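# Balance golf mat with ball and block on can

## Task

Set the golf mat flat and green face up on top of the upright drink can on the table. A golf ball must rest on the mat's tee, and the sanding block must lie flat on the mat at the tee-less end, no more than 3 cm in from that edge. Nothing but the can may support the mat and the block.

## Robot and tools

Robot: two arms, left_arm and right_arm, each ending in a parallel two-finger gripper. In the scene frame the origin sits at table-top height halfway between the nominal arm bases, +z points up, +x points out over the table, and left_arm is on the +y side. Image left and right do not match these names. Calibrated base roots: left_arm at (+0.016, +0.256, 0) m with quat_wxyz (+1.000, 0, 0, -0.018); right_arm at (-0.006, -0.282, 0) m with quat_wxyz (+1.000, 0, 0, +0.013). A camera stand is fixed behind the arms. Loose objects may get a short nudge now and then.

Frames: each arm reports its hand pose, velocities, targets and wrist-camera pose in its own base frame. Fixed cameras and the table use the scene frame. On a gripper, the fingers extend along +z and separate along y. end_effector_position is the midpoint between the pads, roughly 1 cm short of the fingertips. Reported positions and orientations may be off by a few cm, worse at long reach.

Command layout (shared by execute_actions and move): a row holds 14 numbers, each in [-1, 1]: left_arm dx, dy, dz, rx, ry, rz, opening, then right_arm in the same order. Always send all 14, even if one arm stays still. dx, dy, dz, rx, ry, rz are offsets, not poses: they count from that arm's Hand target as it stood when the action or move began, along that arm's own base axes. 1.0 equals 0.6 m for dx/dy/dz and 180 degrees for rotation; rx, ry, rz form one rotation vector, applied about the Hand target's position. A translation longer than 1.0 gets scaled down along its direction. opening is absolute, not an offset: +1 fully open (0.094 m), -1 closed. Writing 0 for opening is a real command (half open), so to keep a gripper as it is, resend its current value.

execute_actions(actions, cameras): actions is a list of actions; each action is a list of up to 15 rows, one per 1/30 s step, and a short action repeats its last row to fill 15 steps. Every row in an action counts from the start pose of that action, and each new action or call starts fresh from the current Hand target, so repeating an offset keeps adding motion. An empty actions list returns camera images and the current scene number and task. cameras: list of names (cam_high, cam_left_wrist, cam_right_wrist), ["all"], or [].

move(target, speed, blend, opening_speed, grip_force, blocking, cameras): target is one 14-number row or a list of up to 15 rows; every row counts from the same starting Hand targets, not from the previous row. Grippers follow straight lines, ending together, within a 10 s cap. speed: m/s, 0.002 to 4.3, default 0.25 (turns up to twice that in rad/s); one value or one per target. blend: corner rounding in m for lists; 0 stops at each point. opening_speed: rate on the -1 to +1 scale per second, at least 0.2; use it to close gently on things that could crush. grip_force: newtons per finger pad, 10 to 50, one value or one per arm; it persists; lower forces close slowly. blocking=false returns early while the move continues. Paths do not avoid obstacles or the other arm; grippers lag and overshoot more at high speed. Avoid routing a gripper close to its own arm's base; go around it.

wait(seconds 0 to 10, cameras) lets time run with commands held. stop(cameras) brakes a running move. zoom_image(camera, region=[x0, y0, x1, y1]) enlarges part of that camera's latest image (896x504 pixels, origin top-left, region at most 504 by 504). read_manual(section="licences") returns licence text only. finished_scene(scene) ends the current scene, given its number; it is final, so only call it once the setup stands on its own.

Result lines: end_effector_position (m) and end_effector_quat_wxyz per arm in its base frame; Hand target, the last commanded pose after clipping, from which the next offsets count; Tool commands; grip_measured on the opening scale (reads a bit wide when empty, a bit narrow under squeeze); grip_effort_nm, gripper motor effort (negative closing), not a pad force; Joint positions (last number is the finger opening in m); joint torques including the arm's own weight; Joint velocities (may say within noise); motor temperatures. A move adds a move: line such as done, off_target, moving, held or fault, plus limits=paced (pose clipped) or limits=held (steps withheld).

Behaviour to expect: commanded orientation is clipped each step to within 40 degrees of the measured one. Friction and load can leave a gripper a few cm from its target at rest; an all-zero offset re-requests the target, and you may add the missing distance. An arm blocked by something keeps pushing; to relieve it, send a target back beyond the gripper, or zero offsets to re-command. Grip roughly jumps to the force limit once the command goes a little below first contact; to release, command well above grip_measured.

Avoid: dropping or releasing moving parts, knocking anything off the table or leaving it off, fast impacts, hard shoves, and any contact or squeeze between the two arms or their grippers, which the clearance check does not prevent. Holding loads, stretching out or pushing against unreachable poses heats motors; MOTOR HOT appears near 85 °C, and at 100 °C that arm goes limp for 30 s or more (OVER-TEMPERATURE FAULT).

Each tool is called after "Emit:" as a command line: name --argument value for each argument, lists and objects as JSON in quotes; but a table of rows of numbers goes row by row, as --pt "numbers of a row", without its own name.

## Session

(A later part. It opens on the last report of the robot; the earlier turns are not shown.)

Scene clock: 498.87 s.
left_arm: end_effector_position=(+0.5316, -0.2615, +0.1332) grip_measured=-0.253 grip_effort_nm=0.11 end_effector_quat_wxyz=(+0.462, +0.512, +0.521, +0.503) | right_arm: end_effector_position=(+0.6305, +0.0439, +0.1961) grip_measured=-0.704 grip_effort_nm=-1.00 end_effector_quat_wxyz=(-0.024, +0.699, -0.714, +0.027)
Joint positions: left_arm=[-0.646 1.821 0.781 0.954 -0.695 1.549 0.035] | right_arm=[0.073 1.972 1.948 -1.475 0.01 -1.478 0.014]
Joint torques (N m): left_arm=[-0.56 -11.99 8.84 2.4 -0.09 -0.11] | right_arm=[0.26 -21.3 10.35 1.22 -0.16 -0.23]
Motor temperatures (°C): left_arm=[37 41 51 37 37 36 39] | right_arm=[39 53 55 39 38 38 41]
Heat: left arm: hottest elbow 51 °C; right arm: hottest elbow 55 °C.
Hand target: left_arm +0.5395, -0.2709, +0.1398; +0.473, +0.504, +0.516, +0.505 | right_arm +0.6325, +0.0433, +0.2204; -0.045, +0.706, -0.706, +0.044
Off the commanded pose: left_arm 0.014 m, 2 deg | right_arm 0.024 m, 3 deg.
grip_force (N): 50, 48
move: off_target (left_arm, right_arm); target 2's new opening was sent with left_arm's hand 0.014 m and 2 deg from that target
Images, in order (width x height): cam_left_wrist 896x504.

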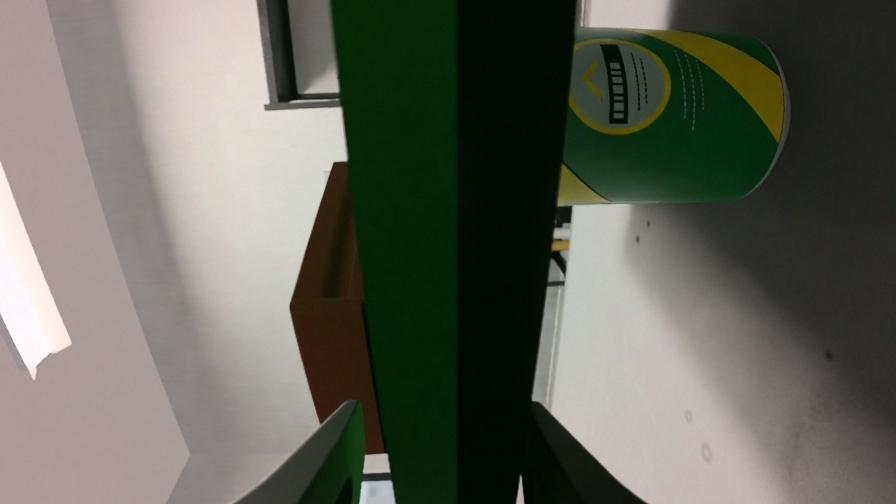

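Emit:
move --target '[0,0,0,0,0,0,-0.25,0,0,0,0,0,0,-0.45]' --speed 0.04 --opening_speed 0.3 --cameras '["all"]'

Scene clock: 502.93 s.
left_arm: end_effector_position=(+0.5343, -0.2640, +0.1398) grip_measured=-0.251 grip_effort_nm=0.08 end_effector_quat_wxyz=(+0.471, +0.504, +0.520, +0.504) | right_arm: end_effector_position=(+0.6285, +0.0439, +0.2161) grip_measured=-0.454 grip_effort_nm=0.13 end_effector_quat_wxyz=(-0.037, +0.701, -0.711, +0.038)
Joint positions: left_arm=[-0.646 1.821 0.791 0.967 -0.694 1.549 0.035] | right_arm=[0.073 1.939 1.948 -1.473 0.01 -1.485 0.026]
Joint torques (N m): left_arm=[-1.08 -11.75 8.43 1.83 -0.12 -0.07] | right_arm=[0.32 -18.2 10.43 1.25 -0.17 -0.15]
Heat: left arm: hottest elbow 51 °C; right arm: hottest elbow 54 °C.
Hand target: left_arm +0.5395, -0.2710, +0.1398; +0.473, +0.504, +0.516, +0.505 | right_arm +0.6324, +0.0433, +0.2202; -0.045, +0.706, -0.706, +0.043
Off the commanded pose: left_arm 0.009 m, 0 deg | right_arm 0.006 m, 1 deg.
grip_force (N): 50, 48
move: done

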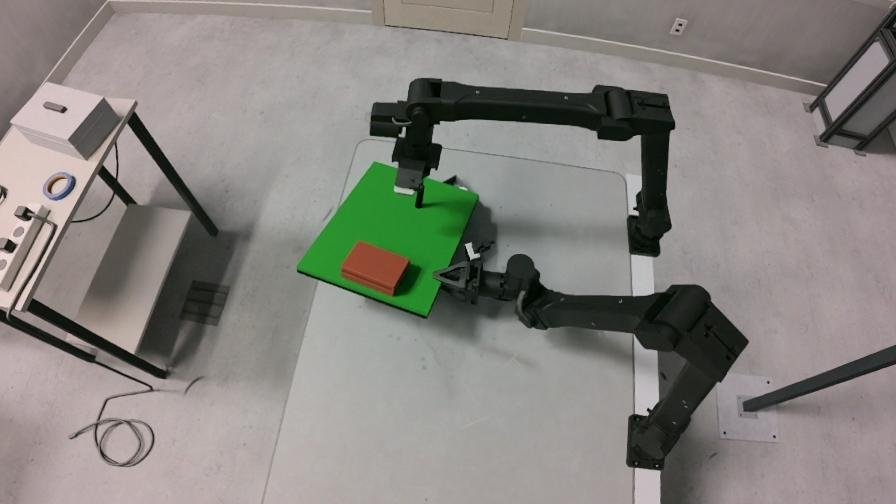

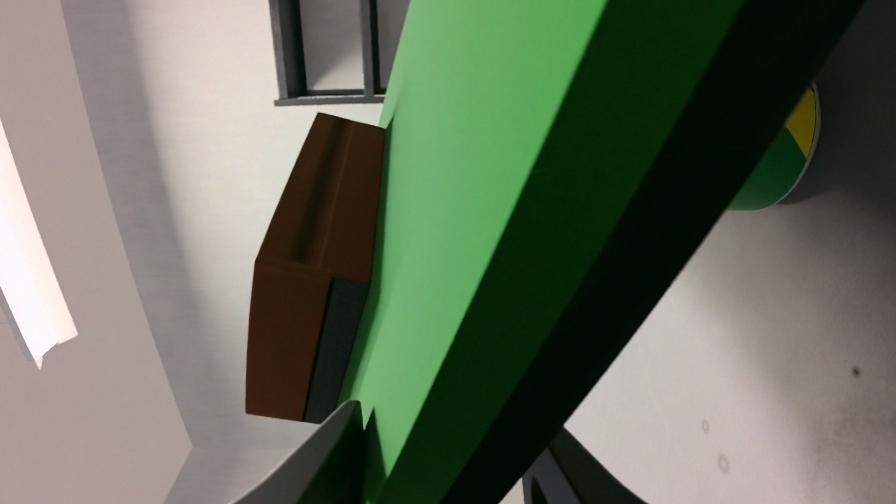

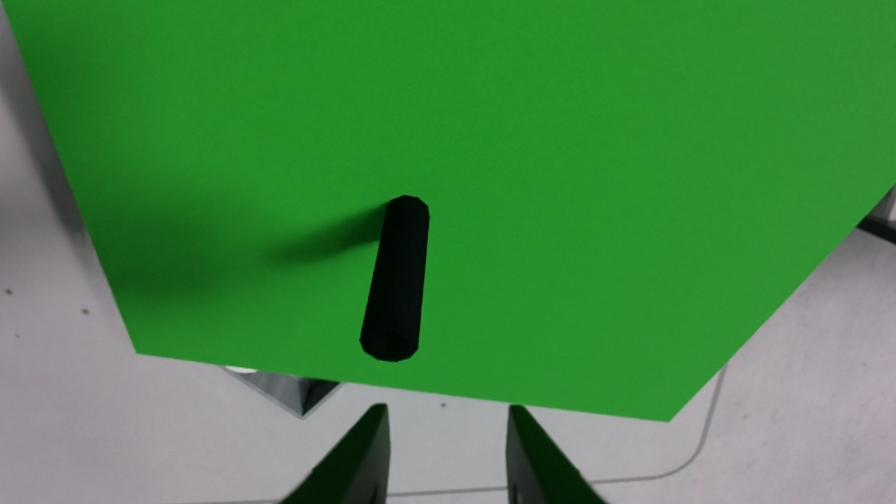

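Emit:
move --pt "0 0 0 0 0 0 -0.25 -0.019 -0.013 0 0 0 0 0.1" --pt "0 0 0 0 0 0 -0.25 -0.019 -0.013 -0.07 0 0 0 0.1" --speed 0.08 --cameras '["all"]'

Scene clock: 514.63 s.
left_arm: end_effector_position=(+0.5344, -0.2640, +0.1399) grip_measured=-0.251 grip_effort_nm=0.08 end_effector_quat_wxyz=(+0.471, +0.504, +0.520, +0.504) | right_arm: end_effector_position=(+0.6192, +0.0420, +0.1800) grip_measured=+0.097 grip_effort_nm=0.13 end_effector_quat_wxyz=(-0.042, +0.704, -0.707, +0.042)
Joint positions: left_arm=[-0.646 1.821 0.791 0.967 -0.694 1.549 0.035] | right_arm=[0.071 1.908 1.806 -1.349 0.009 -1.497 0.052]
Joint torques (N m): left_arm=[-1.08 -11.93 8.24 1.84 -0.09 -0.07] | right_arm=[-0.62 -18.02 9.39 1.2 -0.17 -0.16]
Heat: left arm: hottest elbow 50 °C; right arm: hottest elbow 54 °C.
Hand target: left_arm +0.5395, -0.2711, +0.1398; +0.474, +0.504, +0.516, +0.505 | right_arm +0.6211, +0.0355, +0.1783; -0.045, +0.706, -0.706, +0.044
Off the commanded pose: left_arm 0.009 m, 0 deg | right_arm 0.007 m, 0 deg.
grip_force (N): 50, 48
move: done

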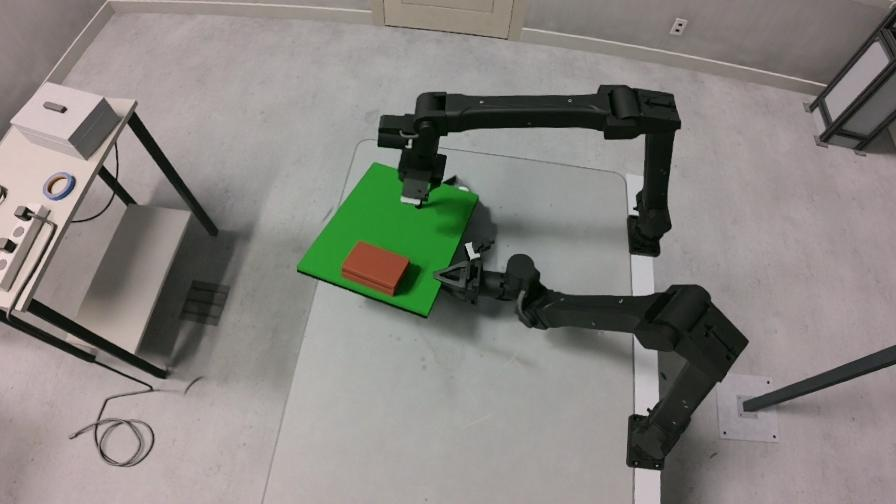

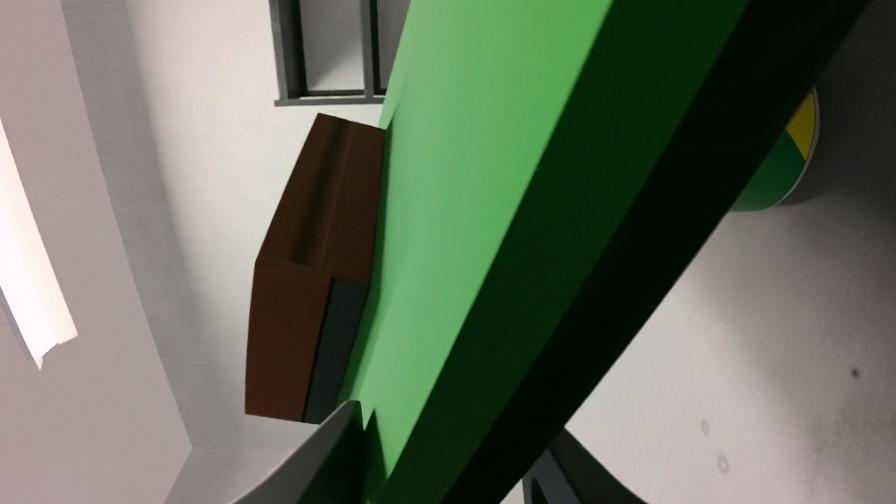

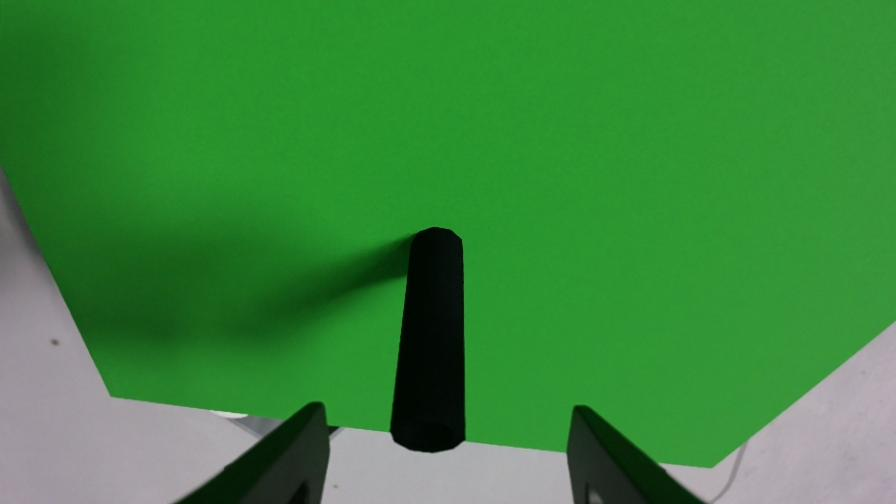

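Emit:
move --pt "0 0 0 0 0 0 -0.25 -0.007 -0.012 -0.045 0 0 0 0.1" --pt "0 0 0 0 0 0 -0.25 -0.007 -0.012 -0.045 0 0 0 -0.75" --speed 0.06 --opening_speed 0.5 --cameras '["cam_right_wrist","cam_left_wrist"]'

Scene clock: 520.90 s.
left_arm: end_effector_position=(+0.5344, -0.2640, +0.1399) grip_measured=-0.251 grip_effort_nm=0.08 end_effector_quat_wxyz=(+0.471, +0.504, +0.520, +0.504) | right_arm: end_effector_position=(+0.6159, +0.0336, +0.1519) grip_measured=-0.698 grip_effort_nm=-0.97 end_effector_quat_wxyz=(-0.042, +0.704, -0.708, +0.042)
Joint positions: left_arm=[-0.646 1.821 0.791 0.967 -0.694 1.549 0.035] | right_arm=[0.057 1.908 1.731 -1.275 0.007 -1.508 0.014]
Joint torques (N m): left_arm=[-0.73 -11.75 8.28 1.98 -0.06 -0.04] | right_arm=[-0.67 -18.02 9.32 1.29 -0.14 -0.14]
Heat: left arm: hottest elbow 50 °C; right arm: hottest shoulder 53 °C.
Hand target: left_arm +0.5395, -0.2711, +0.1398; +0.474, +0.504, +0.516, +0.505 | right_arm +0.6168, +0.0282, +0.1512; -0.045, +0.706, -0.706, +0.044
Off the commanded pose: left_arm 0.009 m, 0 deg | right_arm 0.005 m, 0 deg.
grip_force (N): 50, 48
move: done
Images, in order (width x height): cam_left_wrist 896x504, cam_right_wrist 896x504.

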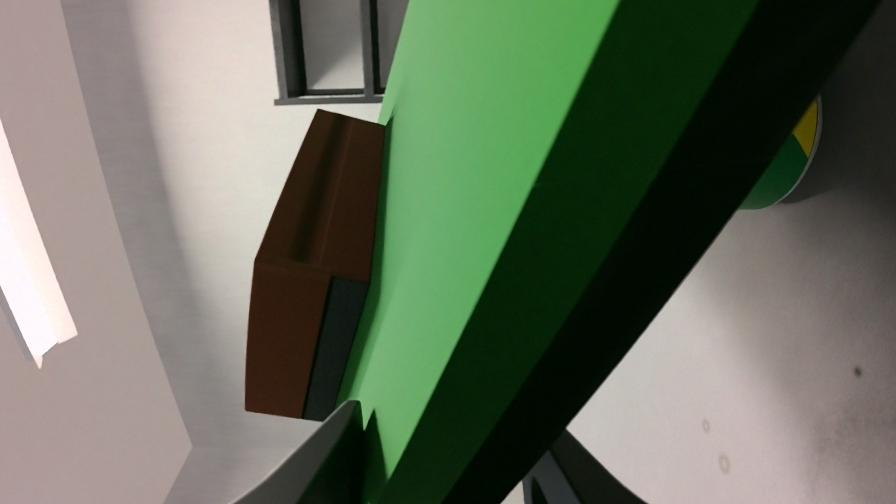

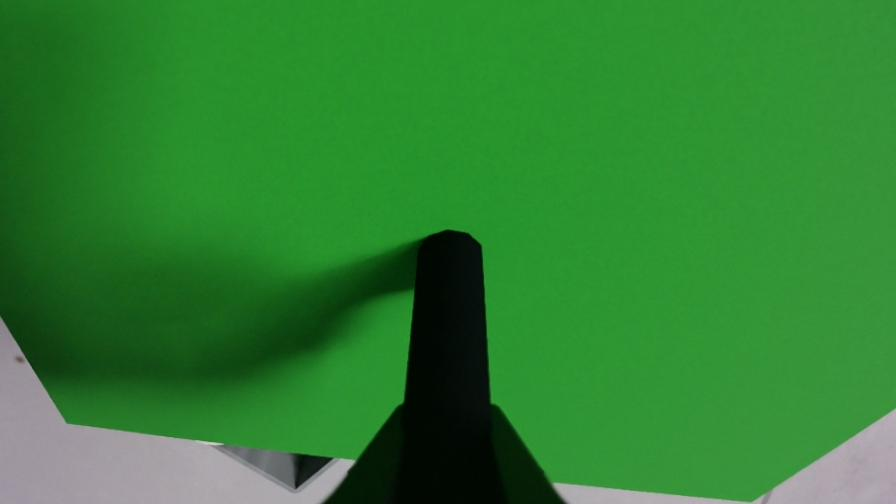

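Emit:
move --pt "0 0 0 0 0 0 -0.25 0 -0.005 0.09 0 0 0 -0.75" --pt "0 0 0 0 0 0 -0.25 0.005 -0.01 0.125 0 0 0 -0.75" --speed 0.05 --blend '[0.01,0]' --cameras '["all"]'

Scene clock: 525.77 s.
left_arm: end_effector_position=(+0.5349, -0.2644, +0.1407) grip_measured=-0.251 grip_effort_nm=0.08 end_effector_quat_wxyz=(+0.472, +0.503, +0.520, +0.504) | right_arm: end_effector_position=(+0.6021, +0.0264, +0.1862) grip_measured=-0.699 grip_effort_nm=-1.01 end_effector_quat_wxyz=(-0.014, +0.702, -0.712, +0.019)
Joint positions: left_arm=[-0.646 1.821 0.793 0.967 -0.694 1.549 0.035] | right_arm=[0.048 1.906 1.823 -1.441 0.011 -1.508 0.014]
Joint torques (N m): left_arm=[-1.08 -12.28 8.23 1.94 -0.06 -0.08] | right_arm=[-0.32 -18.78 16.18 0.14 -0.32 -0.24]
Heat: left arm: hottest elbow 50 °C; right arm: hottest shoulder 53 °C.
Hand target: left_arm +0.5395, -0.2711, +0.1398; +0.474, +0.504, +0.516, +0.505 | right_arm +0.6198, +0.0223, +0.2263; -0.045, +0.706, -0.706, +0.043
Off the commanded pose: left_arm 0.008 m, 0 deg | right_arm 0.044 m, 5 deg.
grip_force (N): 50, 48
move: off_target (right_arm)

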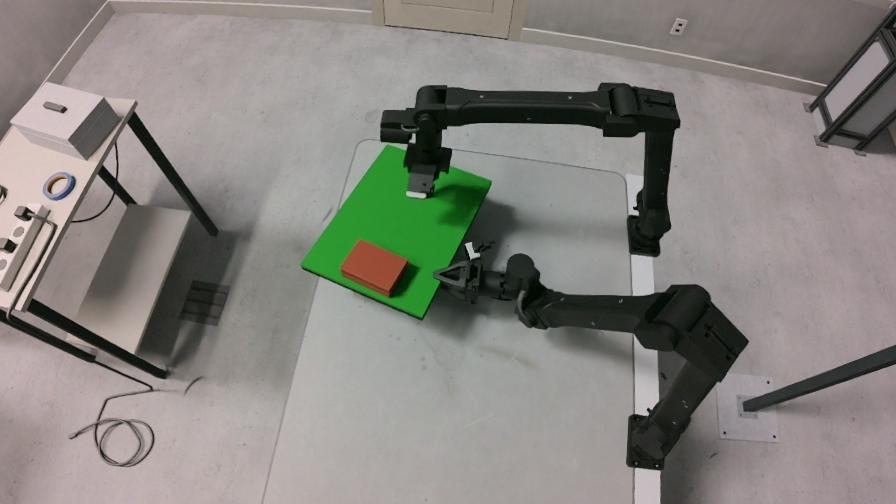

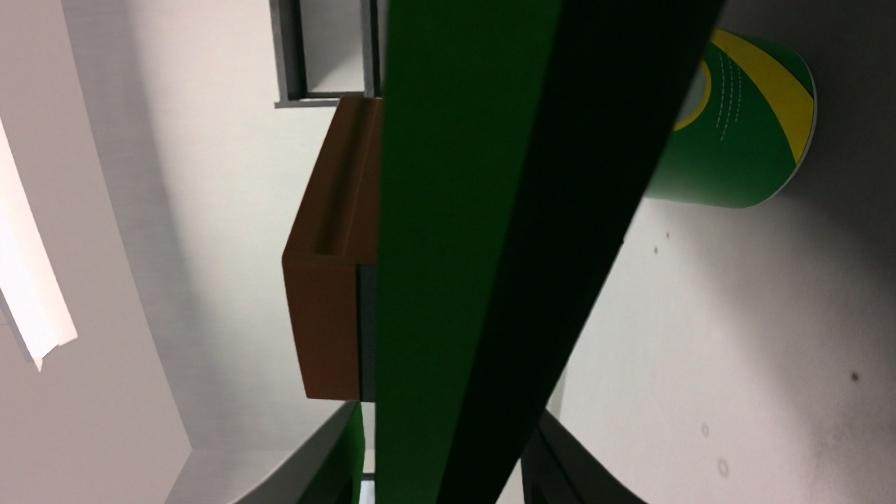

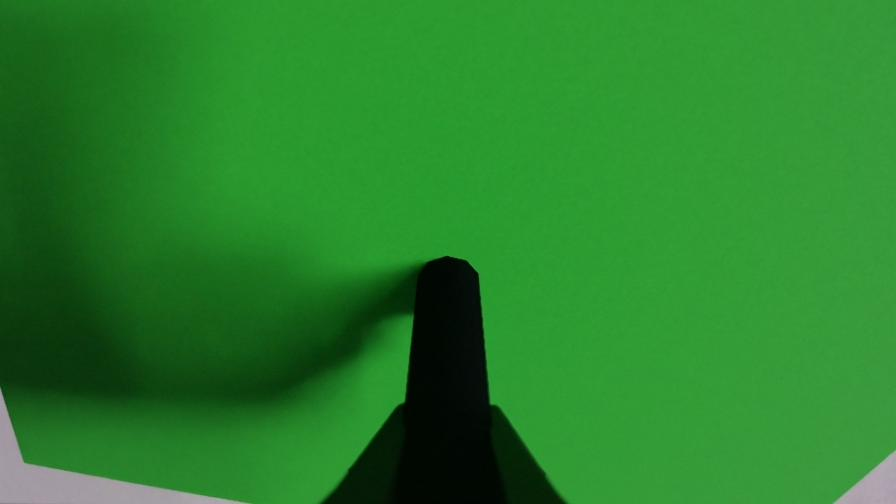

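Emit:
move --target '[0,0,0,0,0,0,-0.25,0.01,0,0.04,0,0,0,-0.75]' --speed 0.05 --cameras '["all"]'

Scene clock: 528.70 s.
left_arm: end_effector_position=(+0.5349, -0.2644, +0.1407) grip_measured=-0.251 grip_effort_nm=0.08 end_effector_quat_wxyz=(+0.472, +0.503, +0.520, +0.504) | right_arm: end_effector_position=(+0.6065, +0.0261, +0.1990) grip_measured=-0.699 grip_effort_nm=-1.00 end_effector_quat_wxyz=(-0.003, +0.703, -0.712, +0.012)
Joint positions: left_arm=[-0.646 1.821 0.793 0.967 -0.694 1.549 0.035] | right_arm=[0.048 1.935 1.901 -1.516 0.013 -1.511 0.014]
Joint torques (N m): left_arm=[-0.03 -12.22 8.03 1.96 -0.11 -0.11] | right_arm=[-0.5 -20.6 16.96 0.35 -0.43 -0.23]
Heat: left arm: hottest elbow 50 °C; right arm: hottest elbow 54 °C.
Hand target: left_arm +0.5395, -0.2711, +0.1398; +0.474, +0.504, +0.516, +0.505 | right_arm +0.6258, +0.0222, +0.2502; -0.045, +0.706, -0.706, +0.043
Off the commanded pose: left_arm 0.008 m, 0 deg | right_arm 0.055 m, 6 deg.
grip_force (N): 50, 48
move: off_target (right_arm)

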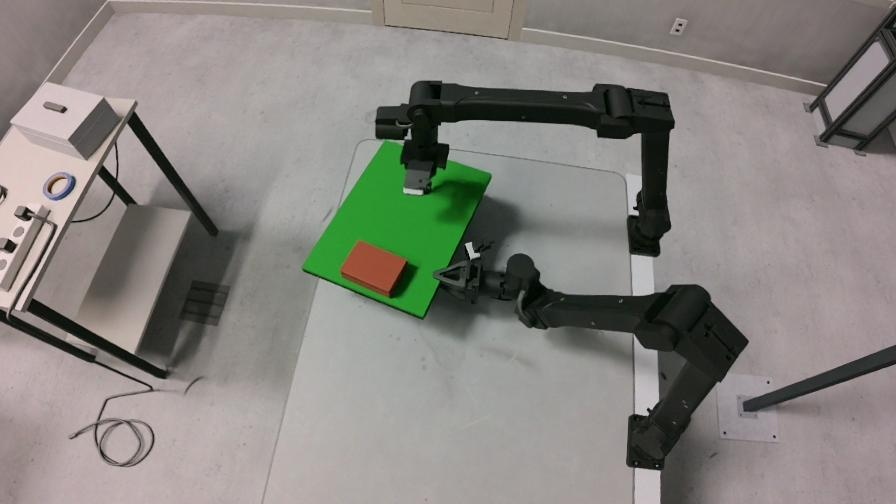

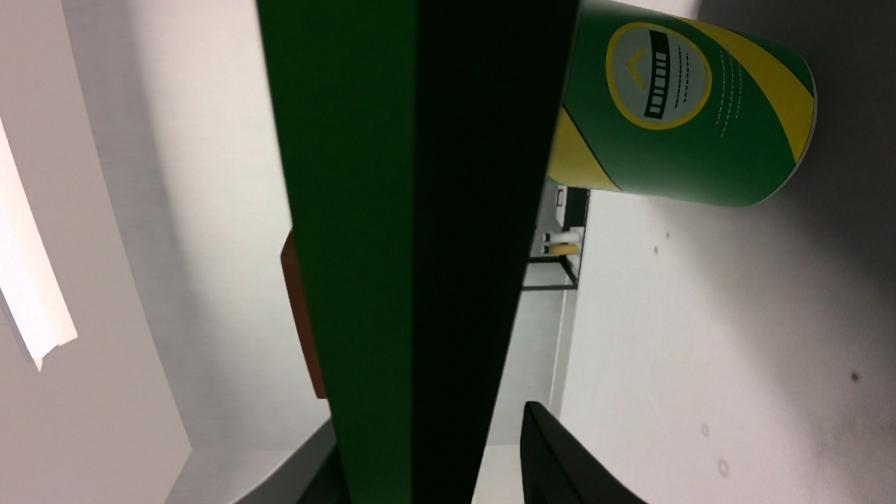

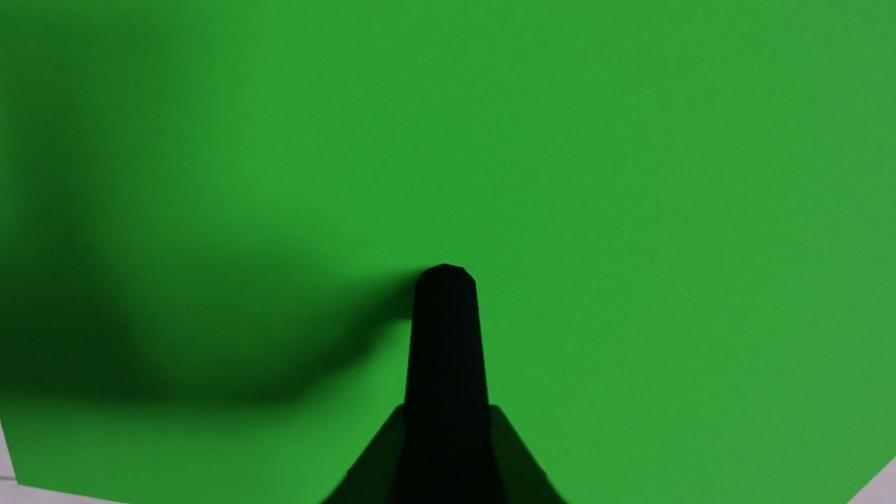

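Emit:
move --target '[0,0,0,0,0,0,-0.75,0,0,0,0,0,0,-0.75]' --opening_speed 0.4 --grip_force '[50,50]' --cameras '["all"]'

Scene clock: 542.97 s.
left_arm: end_effector_position=(+0.5353, -0.2648, +0.1415) grip_measured=-0.603 grip_effort_nm=-1.00 end_effector_quat_wxyz=(+0.472, +0.503, +0.519, +0.505) | right_arm: end_effector_position=(+0.6076, +0.0262, +0.2007) grip_measured=-0.699 grip_effort_nm=-1.04 end_effector_quat_wxyz=(-0.005, +0.703, -0.712, +0.013)
Joint positions: left_arm=[-0.646 1.821 0.795 0.968 -0.694 1.551 0.019] | right_arm=[0.048 1.935 1.905 -1.516 0.013 -1.511 0.014]
Joint torques (N m): left_arm=[-0.62 -12.04 7.98 1.99 -0.07 -0.1] | right_arm=[-0.73 -20.13 16.91 0.35 -0.39 -0.22]
Motor temperatures (°C): left_arm=[37 40 50 37 37 36 38] | right_arm=[39 52 55 39 39 38 41]
Heat: left arm: hottest elbow 50 °C; right arm: hottest elbow 55 °C.
Hand target: left_arm +0.5395, -0.2710, +0.1398; +0.473, +0.504, +0.516, +0.505 | right_arm +0.6259, +0.0222, +0.2504; -0.045, +0.706, -0.706, +0.044
Off the commanded pose: left_arm 0.008 m, 0 deg | right_arm 0.053 m, 6 deg.
move: off_target (right_arm)

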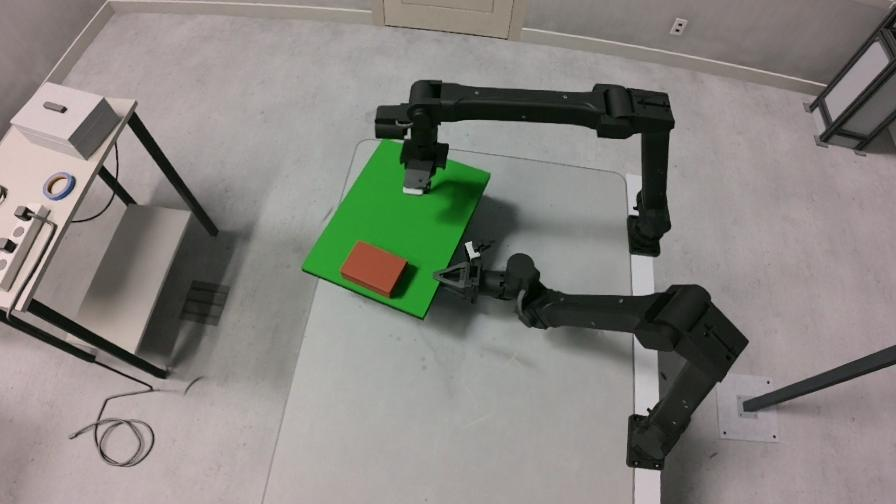

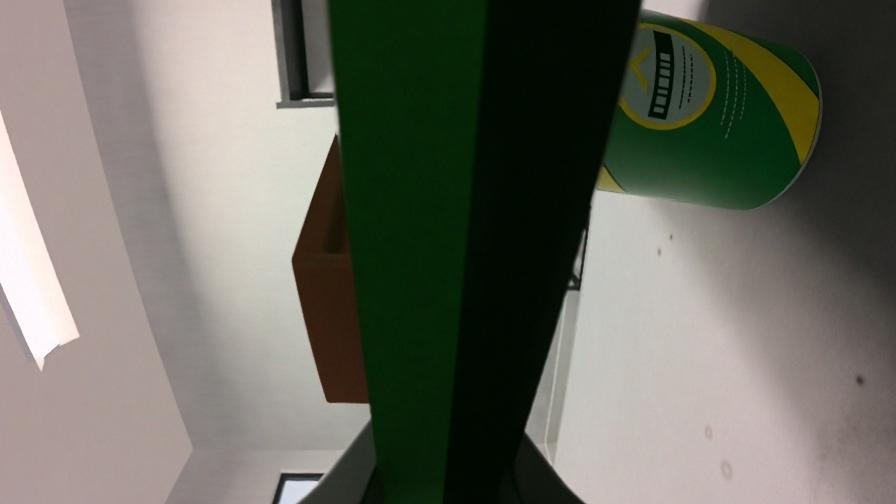

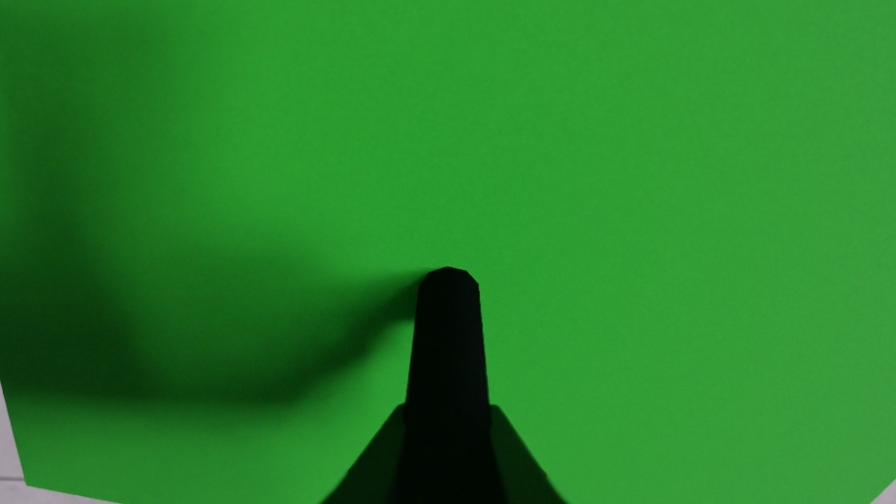

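Emit:
move --target '[0,0,0.083,0,0,0,-0.75,0,0,0.075,0,0,0,-0.75]' --speed 0.06 --cameras '["cam_high","cam_left_wrist"]'

Scene clock: 553.17 s.
left_arm: end_effector_position=(+0.5308, -0.2657, +0.1647) grip_measured=-0.607 grip_effort_nm=-1.03 end_effector_quat_wxyz=(+0.461, +0.520, +0.520, +0.497) | right_arm: end_effector_position=(+0.6042, +0.0259, +0.2238) grip_measured=-0.699 grip_effort_nm=-1.05 end_effector_quat_wxyz=(+0.015, +0.704, -0.710, -0.005)
Joint positions: left_arm=[-0.65 1.729 0.795 0.83 -0.685 1.542 0.018] | right_arm=[0.048 1.966 2.013 -1.646 0.014 -1.513 0.014]
Joint torques (N m): left_arm=[-0.38 -14.62 10.02 1.73 -0.49 0] | right_arm=[-0.38 -21.95 18.71 0.54 -0.4 -0.2]
Motor temperatures (°C): left_arm=[37 40 49 37 37 36 38] | right_arm=[39 52 55 39 39 38 41]
Heat: left arm: hottest elbow 49 °C; right arm: hottest elbow 55 °C.
Hand target: left_arm +0.5395, -0.2710, +0.1896; +0.473, +0.504, +0.516, +0.505 | right_arm +0.6258, +0.0223, +0.2954; -0.045, +0.706, -0.706, +0.044
Off the commanded pose: left_arm 0.027 m, 3 deg | right_arm 0.075 m, 9 deg.
move: off_target (left_arm, right_arm)
Images, in order (width x height): cam_high 896x504, cam_left_wrist 896x504.

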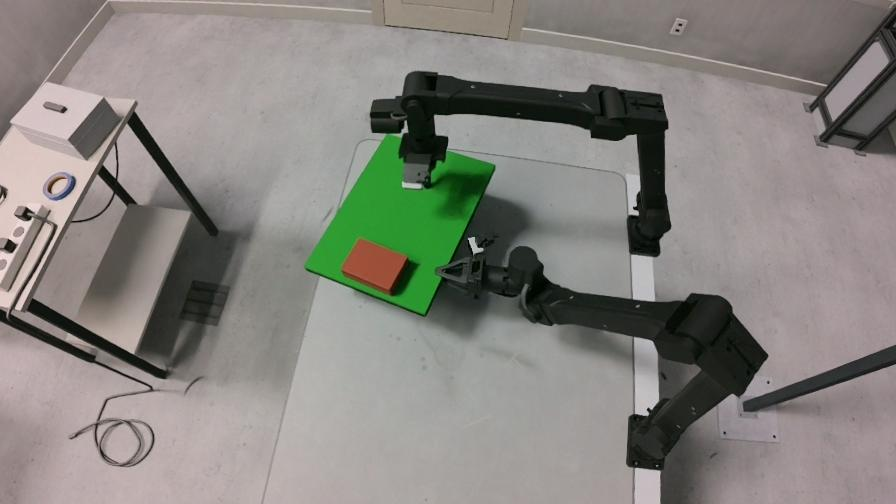

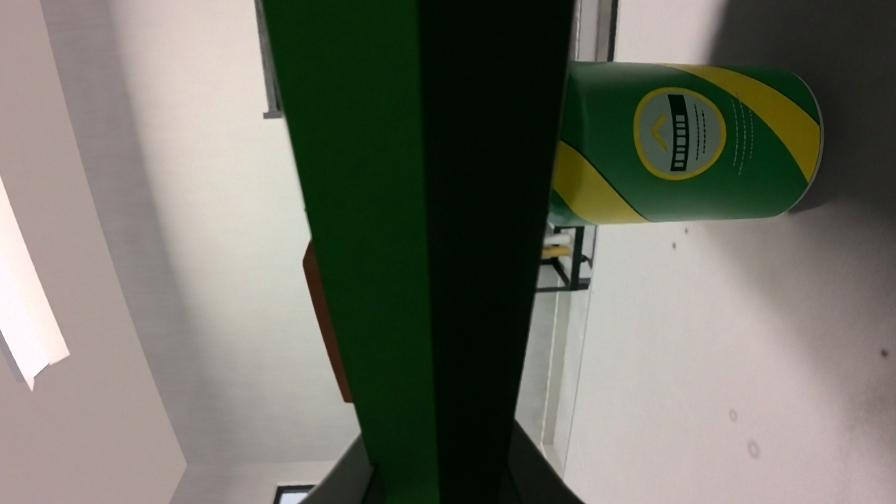

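Emit:
move --pt "0 0 0.03 0 0 0 -0.75 0 0 0.03 0 0 0 -0.75" --pt "-0.017 0.1 0.03 0 0 0 -0.75 -0.017 0.1 0.03 0 0 0 -0.75" --speed 0.06 --cameras '["cam_high","cam_left_wrist"]'

Scene clock: 559.07 s.
left_arm: end_effector_position=(+0.5257, -0.2169, +0.1826) grip_measured=-0.607 grip_effort_nm=-1.03 end_effector_quat_wxyz=(+0.458, +0.523, +0.524, +0.492) | right_arm: end_effector_position=(+0.6029, +0.0764, +0.2407) grip_measured=-0.699 grip_effort_nm=-1.04 end_effector_quat_wxyz=(+0.016, +0.709, -0.705, +0.002)
Joint positions: left_arm=[-0.563 1.61 0.716 0.776 -0.597 1.538 0.018] | right_arm=[0.133 1.974 2.07 -1.688 0.023 -1.442 0.014]
Joint torques (N m): left_arm=[0.15 -13.45 8.03 3.08 -0.11 0.1] | right_arm=[0.38 -23.18 17.68 0.58 -0.39 0.01]
Motor temperatures (°C): left_arm=[37 40 49 37 37 36 39] | right_arm=[39 52 57 39 39 38 41]
Heat: left arm: hottest elbow 49 °C; right arm: hottest elbow 57 °C.
Hand target: left_arm +0.5293, -0.2110, +0.2076; +0.473, +0.504, +0.516, +0.505 | right_arm +0.6156, +0.0822, +0.3133; -0.045, +0.706, -0.706, +0.044
Off the commanded pose: left_arm 0.026 m, 3 deg | right_arm 0.074 m, 8 deg.
joint sent to its limit (right arm) — joint 4 (wrist pitch), lower limit. The joint targets are off in position, not in orientation.
move: off_target (left_arm, right_arm)
Images, in order (width x height): cam_high 896x504, cam_left_wrist 896x504.

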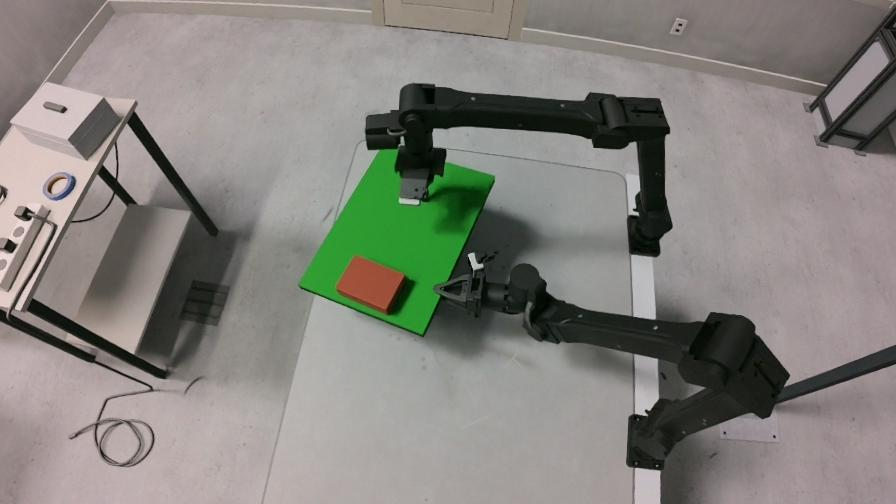

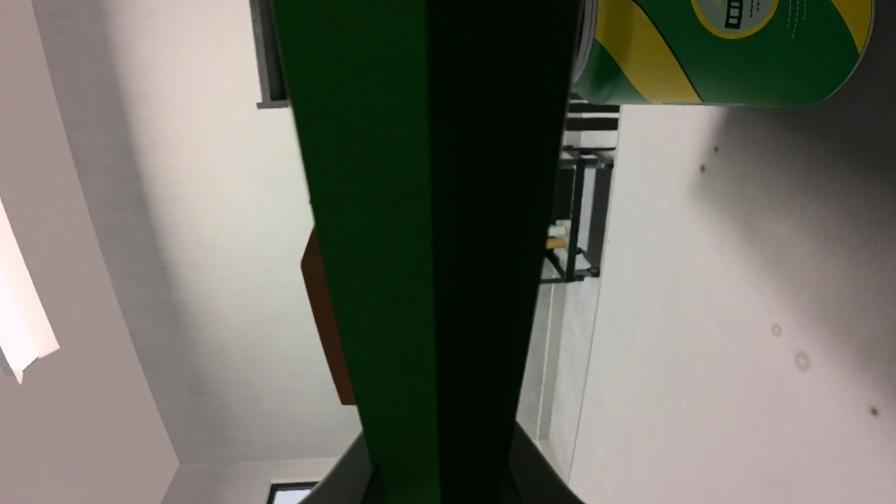

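Emit:
move --target '[-0.012,0.065,0,0,0,0,-0.75,-0.012,0.065,0,0,0,0,-0.75]' --speed 0.06 --cameras '["cam_high","cam_left_wrist"]'

Scene clock: 568.13 s.
left_arm: end_effector_position=(+0.5182, -0.1787, +0.1813) grip_measured=-0.607 grip_effort_nm=-1.03 end_effector_quat_wxyz=(+0.458, +0.524, +0.527, +0.488) | right_arm: end_effector_position=(+0.5967, +0.1152, +0.2407) grip_measured=-0.699 grip_effort_nm=-1.04 end_effector_quat_wxyz=(+0.017, +0.709, -0.705, +0.005)
Joint positions: left_arm=[-0.49 1.555 0.644 0.79 -0.521 1.538 0.018] | right_arm=[0.199 1.974 2.07 -1.688 0.028 -1.376 0.014]
Joint torques (N m): left_arm=[0.32 -12.98 8.02 3.15 -0.07 0.11] | right_arm=[0.38 -23.24 17.42 0.44 -0.3 0.04]
Motor temperatures (°C): left_arm=[37 40 48 37 37 36 39] | right_arm=[39 54 58 39 39 38 41]
Heat: left arm: hottest elbow 48 °C; right arm: hottest elbow 58 °C.
Hand target: left_arm +0.5221, -0.1719, +0.2077; +0.474, +0.504, +0.516, +0.505 | right_arm +0.6085, +0.1212, +0.3133; -0.045, +0.705, -0.706, +0.044
Off the commanded pose: left_arm 0.027 m, 4 deg | right_arm 0.074 m, 8 deg.
joint sent to its limit (right arm) — joint 4 (wrist pitch), lower limit. The joint targets are off in position, not in orientation.
move: off_target (left_arm, right_arm)
Images, in order (width x height): cam_high 896x504, cam_left_wrist 896x504.

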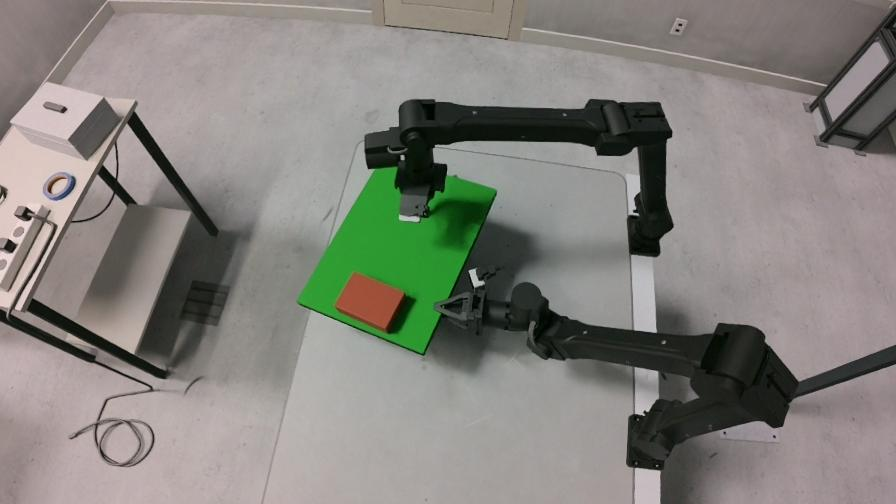

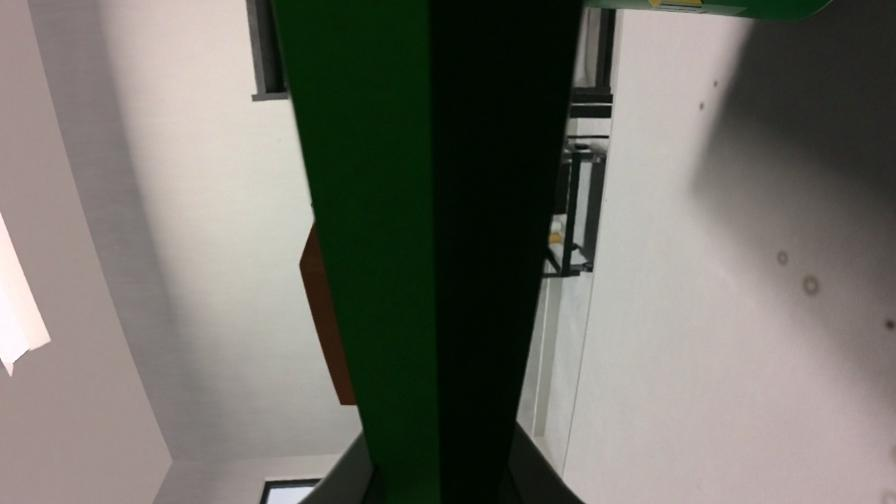

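Emit:
move --target '[0,0,-0.06,0,0,0,-0.75,0,0,-0.06,0,0,0,-0.75]' --speed 0.05 --cameras '["cam_left_wrist"]'

Emit:
move --target '[0,0,-0.03,0,0,0,-0.75,0,0,-0.03,0,0,0,-0.75]' --speed 0.04 --cameras '["cam_high","cam_left_wrist"]'

Scene clock: 573.93 s.
left_arm: end_effector_position=(+0.5176, -0.1781, +0.1583) grip_measured=-0.607 grip_effort_nm=-1.02 end_effector_quat_wxyz=(+0.465, +0.517, +0.525, +0.490) | right_arm: end_effector_position=(+0.5999, +0.1170, +0.2197) grip_measured=-0.699 grip_effort_nm=-1.04 end_effector_quat_wxyz=(+0.014, +0.709, -0.705, +0.008)
Joint positions: left_arm=[-0.489 1.633 0.624 0.909 -0.521 1.539 0.018] | right_arm=[0.201 1.974 2.015 -1.625 0.028 -1.376 0.014]
Joint torques (N m): left_arm=[0.44 -11.16 7.09 3.33 -0.1 0.14] | right_arm=[0.67 -23.65 12.72 1.87 -0.26 0.04]
Motor temperatures (°C): left_arm=[37 40 48 37 37 36 39] | right_arm=[39 55 58 39 39 38 41]
Heat: left arm: hottest elbow 48 °C; right arm: hottest elbow 58 °C.
Hand target: left_arm +0.5221, -0.1719, +0.1715; +0.473, +0.504, +0.516, +0.505 | right_arm +0.6084, +0.1211, +0.2773; -0.045, +0.706, -0.706, +0.044
Off the commanded pose: left_arm 0.015 m, 3 deg | right_arm 0.058 m, 8 deg.
move: off_target (left_arm, right_arm)
Images, in order (width x height): cam_left_wrist 896x504.

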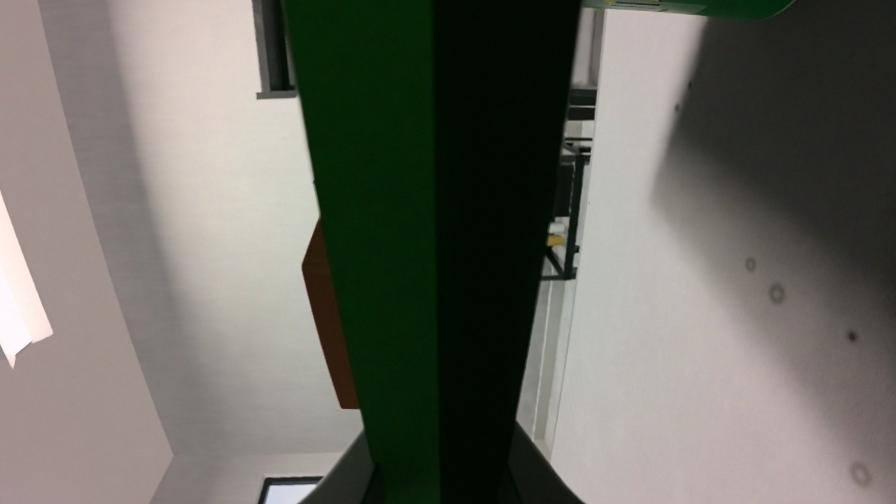

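Scene clock: 574.90 s.
left_arm: end_effector_position=(+0.5182, -0.1784, +0.1456) grip_measured=-0.608 grip_effort_nm=-1.03 end_effector_quat_wxyz=(+0.469, +0.513, +0.523, +0.492) | right_arm: end_effector_position=(+0.6004, +0.1170, +0.2067) grip_measured=-0.699 grip_effort_nm=-1.04 end_effector_quat_wxyz=(+0.010, +0.709, -0.705, +0.011)
Joint positions: left_arm=[-0.489 1.684 0.619 0.98 -0.521 1.543 0.018] | right_arm=[0.202 1.967 1.969 -1.577 0.03 -1.376 0.014]
Joint torques (N m): left_arm=[0.62 -11.52 6.46 2.95 -0.08 0.07] | right_arm=[0.38 -23.53 11.92 1.94 -0.33 0.04]
Motor temperatures (°C): left_arm=[37 40 48 37 37 36 39] | right_arm=[39 55 58 39 39 38 41]
Heat: left arm: hottest elbow 48 °C; right arm: hottest elbow 58 °C.
Hand target: left_arm +0.5221, -0.1720, +0.1535; +0.473, +0.504, +0.516, +0.505 | right_arm +0.6084, +0.1213, +0.2593; -0.045, +0.706, -0.706, +0.044
Off the commanded pose: left_arm 0.011 m, 2 deg | right_arm 0.053 m, 7 deg.
move: off_target (left_arm, right_arm)
Images, in order (width x height): cam_high 896x504, cam_left_wrist 896x504.

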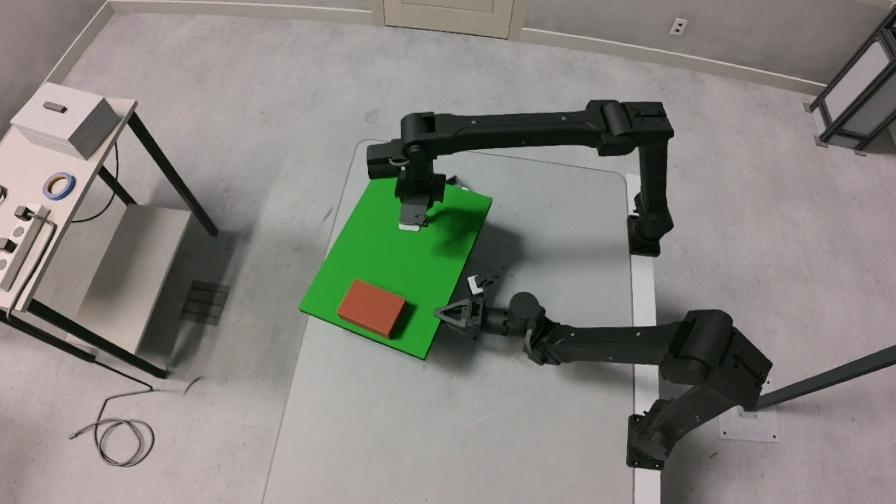

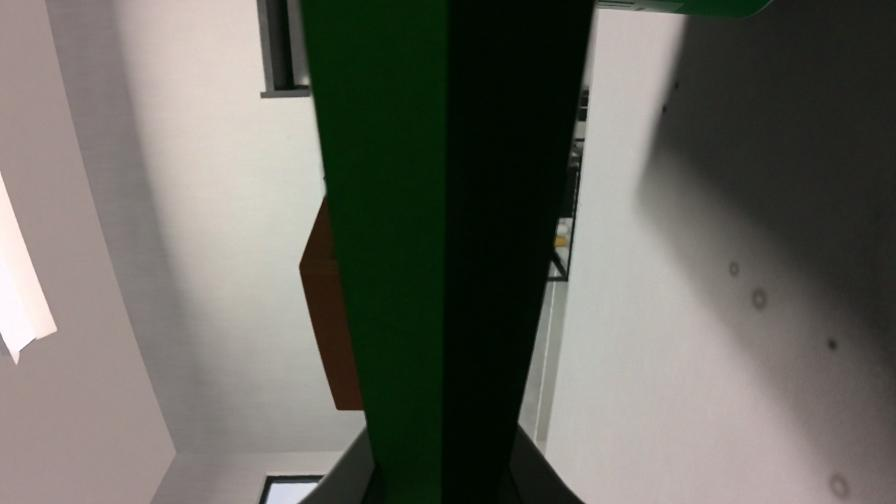

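Emit:
move --target '[0,0,-0.02,0,0,0,-0.75,0,0,-0.03,0,0,0,-0.75]' --speed 0.03

Emit:
move --target '[0,0,0,0,0,0,-0.25,0,0,-0.02,0,0,0,-0.75]' --speed 0.03 --opening_speed 0.4 --cameras '["cam_high","cam_left_wrist"]'

Scene clock: 578.80 s.
left_arm: end_effector_position=(+0.5194, -0.1790, +0.1405) grip_measured=-0.608 grip_effort_nm=-1.03 end_effector_quat_wxyz=(+0.475, +0.508, +0.520, +0.495) | right_arm: end_effector_position=(+0.5999, +0.1167, +0.2031) grip_measured=-0.699 grip_effort_nm=-1.04 end_effector_quat_wxyz=(+0.000, +0.709, -0.705, +0.019)
Joint positions: left_arm=[-0.489 1.715 0.619 1.03 -0.521 1.547 0.018] | right_arm=[0.202 1.947 1.929 -1.532 0.031 -1.376 0.014]
Joint torques (N m): left_arm=[0.56 -10.64 5.94 2.67 -0.04 0.02] | right_arm=[0.32 -22.24 11.43 2.07 -0.39 0.02]
Motor temperatures (°C): left_arm=[37 40 48 37 37 36 39] | right_arm=[39 54 58 39 39 38 41]
Heat: left arm: hottest elbow 48 °C; right arm: hottest elbow 58 °C.
Hand target: left_arm +0.5220, -0.1720, +0.1416; +0.473, +0.504, +0.516, +0.505 | right_arm +0.6084, +0.1214, +0.2412; -0.045, +0.706, -0.706, +0.043
Off the commanded pose: left_arm 0.008 m, 1 deg | right_arm 0.039 m, 6 deg.
move: off_target (right_arm)

Scene clock: 580.37 s.
left_arm: end_effector_position=(+0.5195, -0.1792, +0.1416) grip_measured=-0.253 grip_effort_nm=0.10 end_effector_quat_wxyz=(+0.476, +0.508, +0.518, +0.497) | right_arm: end_effector_position=(+0.5999, +0.1158, +0.2011) grip_measured=-0.699 grip_effort_nm=-1.04 end_effector_quat_wxyz=(-0.006, +0.709, -0.705, +0.026)
Joint positions: left_arm=[-0.489 1.716 0.619 1.037 -0.52 1.552 0.035] | right_arm=[0.202 1.934 1.903 -1.502 0.036 -1.376 0.014]
Joint torques (N m): left_arm=[0.56 -10.34 5.96 2.74 -0.09 -0.03] | right_arm=[0.21 -20.84 10.96 2.11 -0.56 0.04]
Motor temperatures (°C): left_arm=[37 40 48 37 37 36 39] | right_arm=[39 54 58 39 39 38 41]
Heat: left arm: hottest elbow 48 °C; right arm: hottest elbow 58 °C.
Hand target: left_arm +0.5221, -0.1720, +0.1416; +0.473, +0.504, +0.516, +0.505 | right_arm +0.6085, +0.1213, +0.2293; -0.045, +0.706, -0.706, +0.044
Off the commanded pose: left_arm 0.008 m, 1 deg | right_arm 0.030 m, 5 deg.
move: off_target (right_arm)
Images, in order (width x height): cam_high 896x504, cam_left_wrist 896x504.

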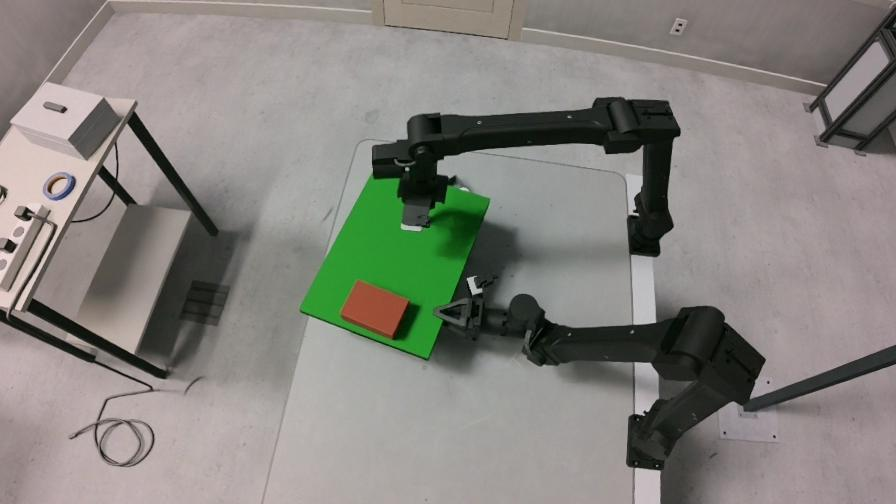

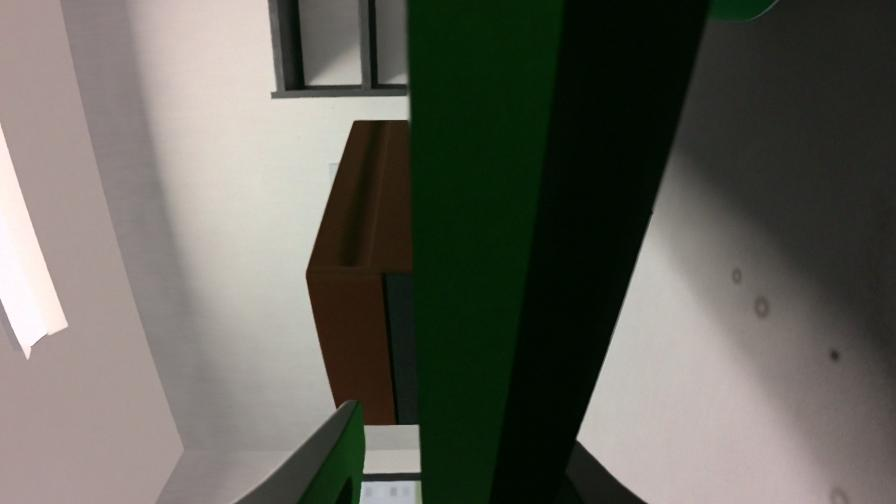

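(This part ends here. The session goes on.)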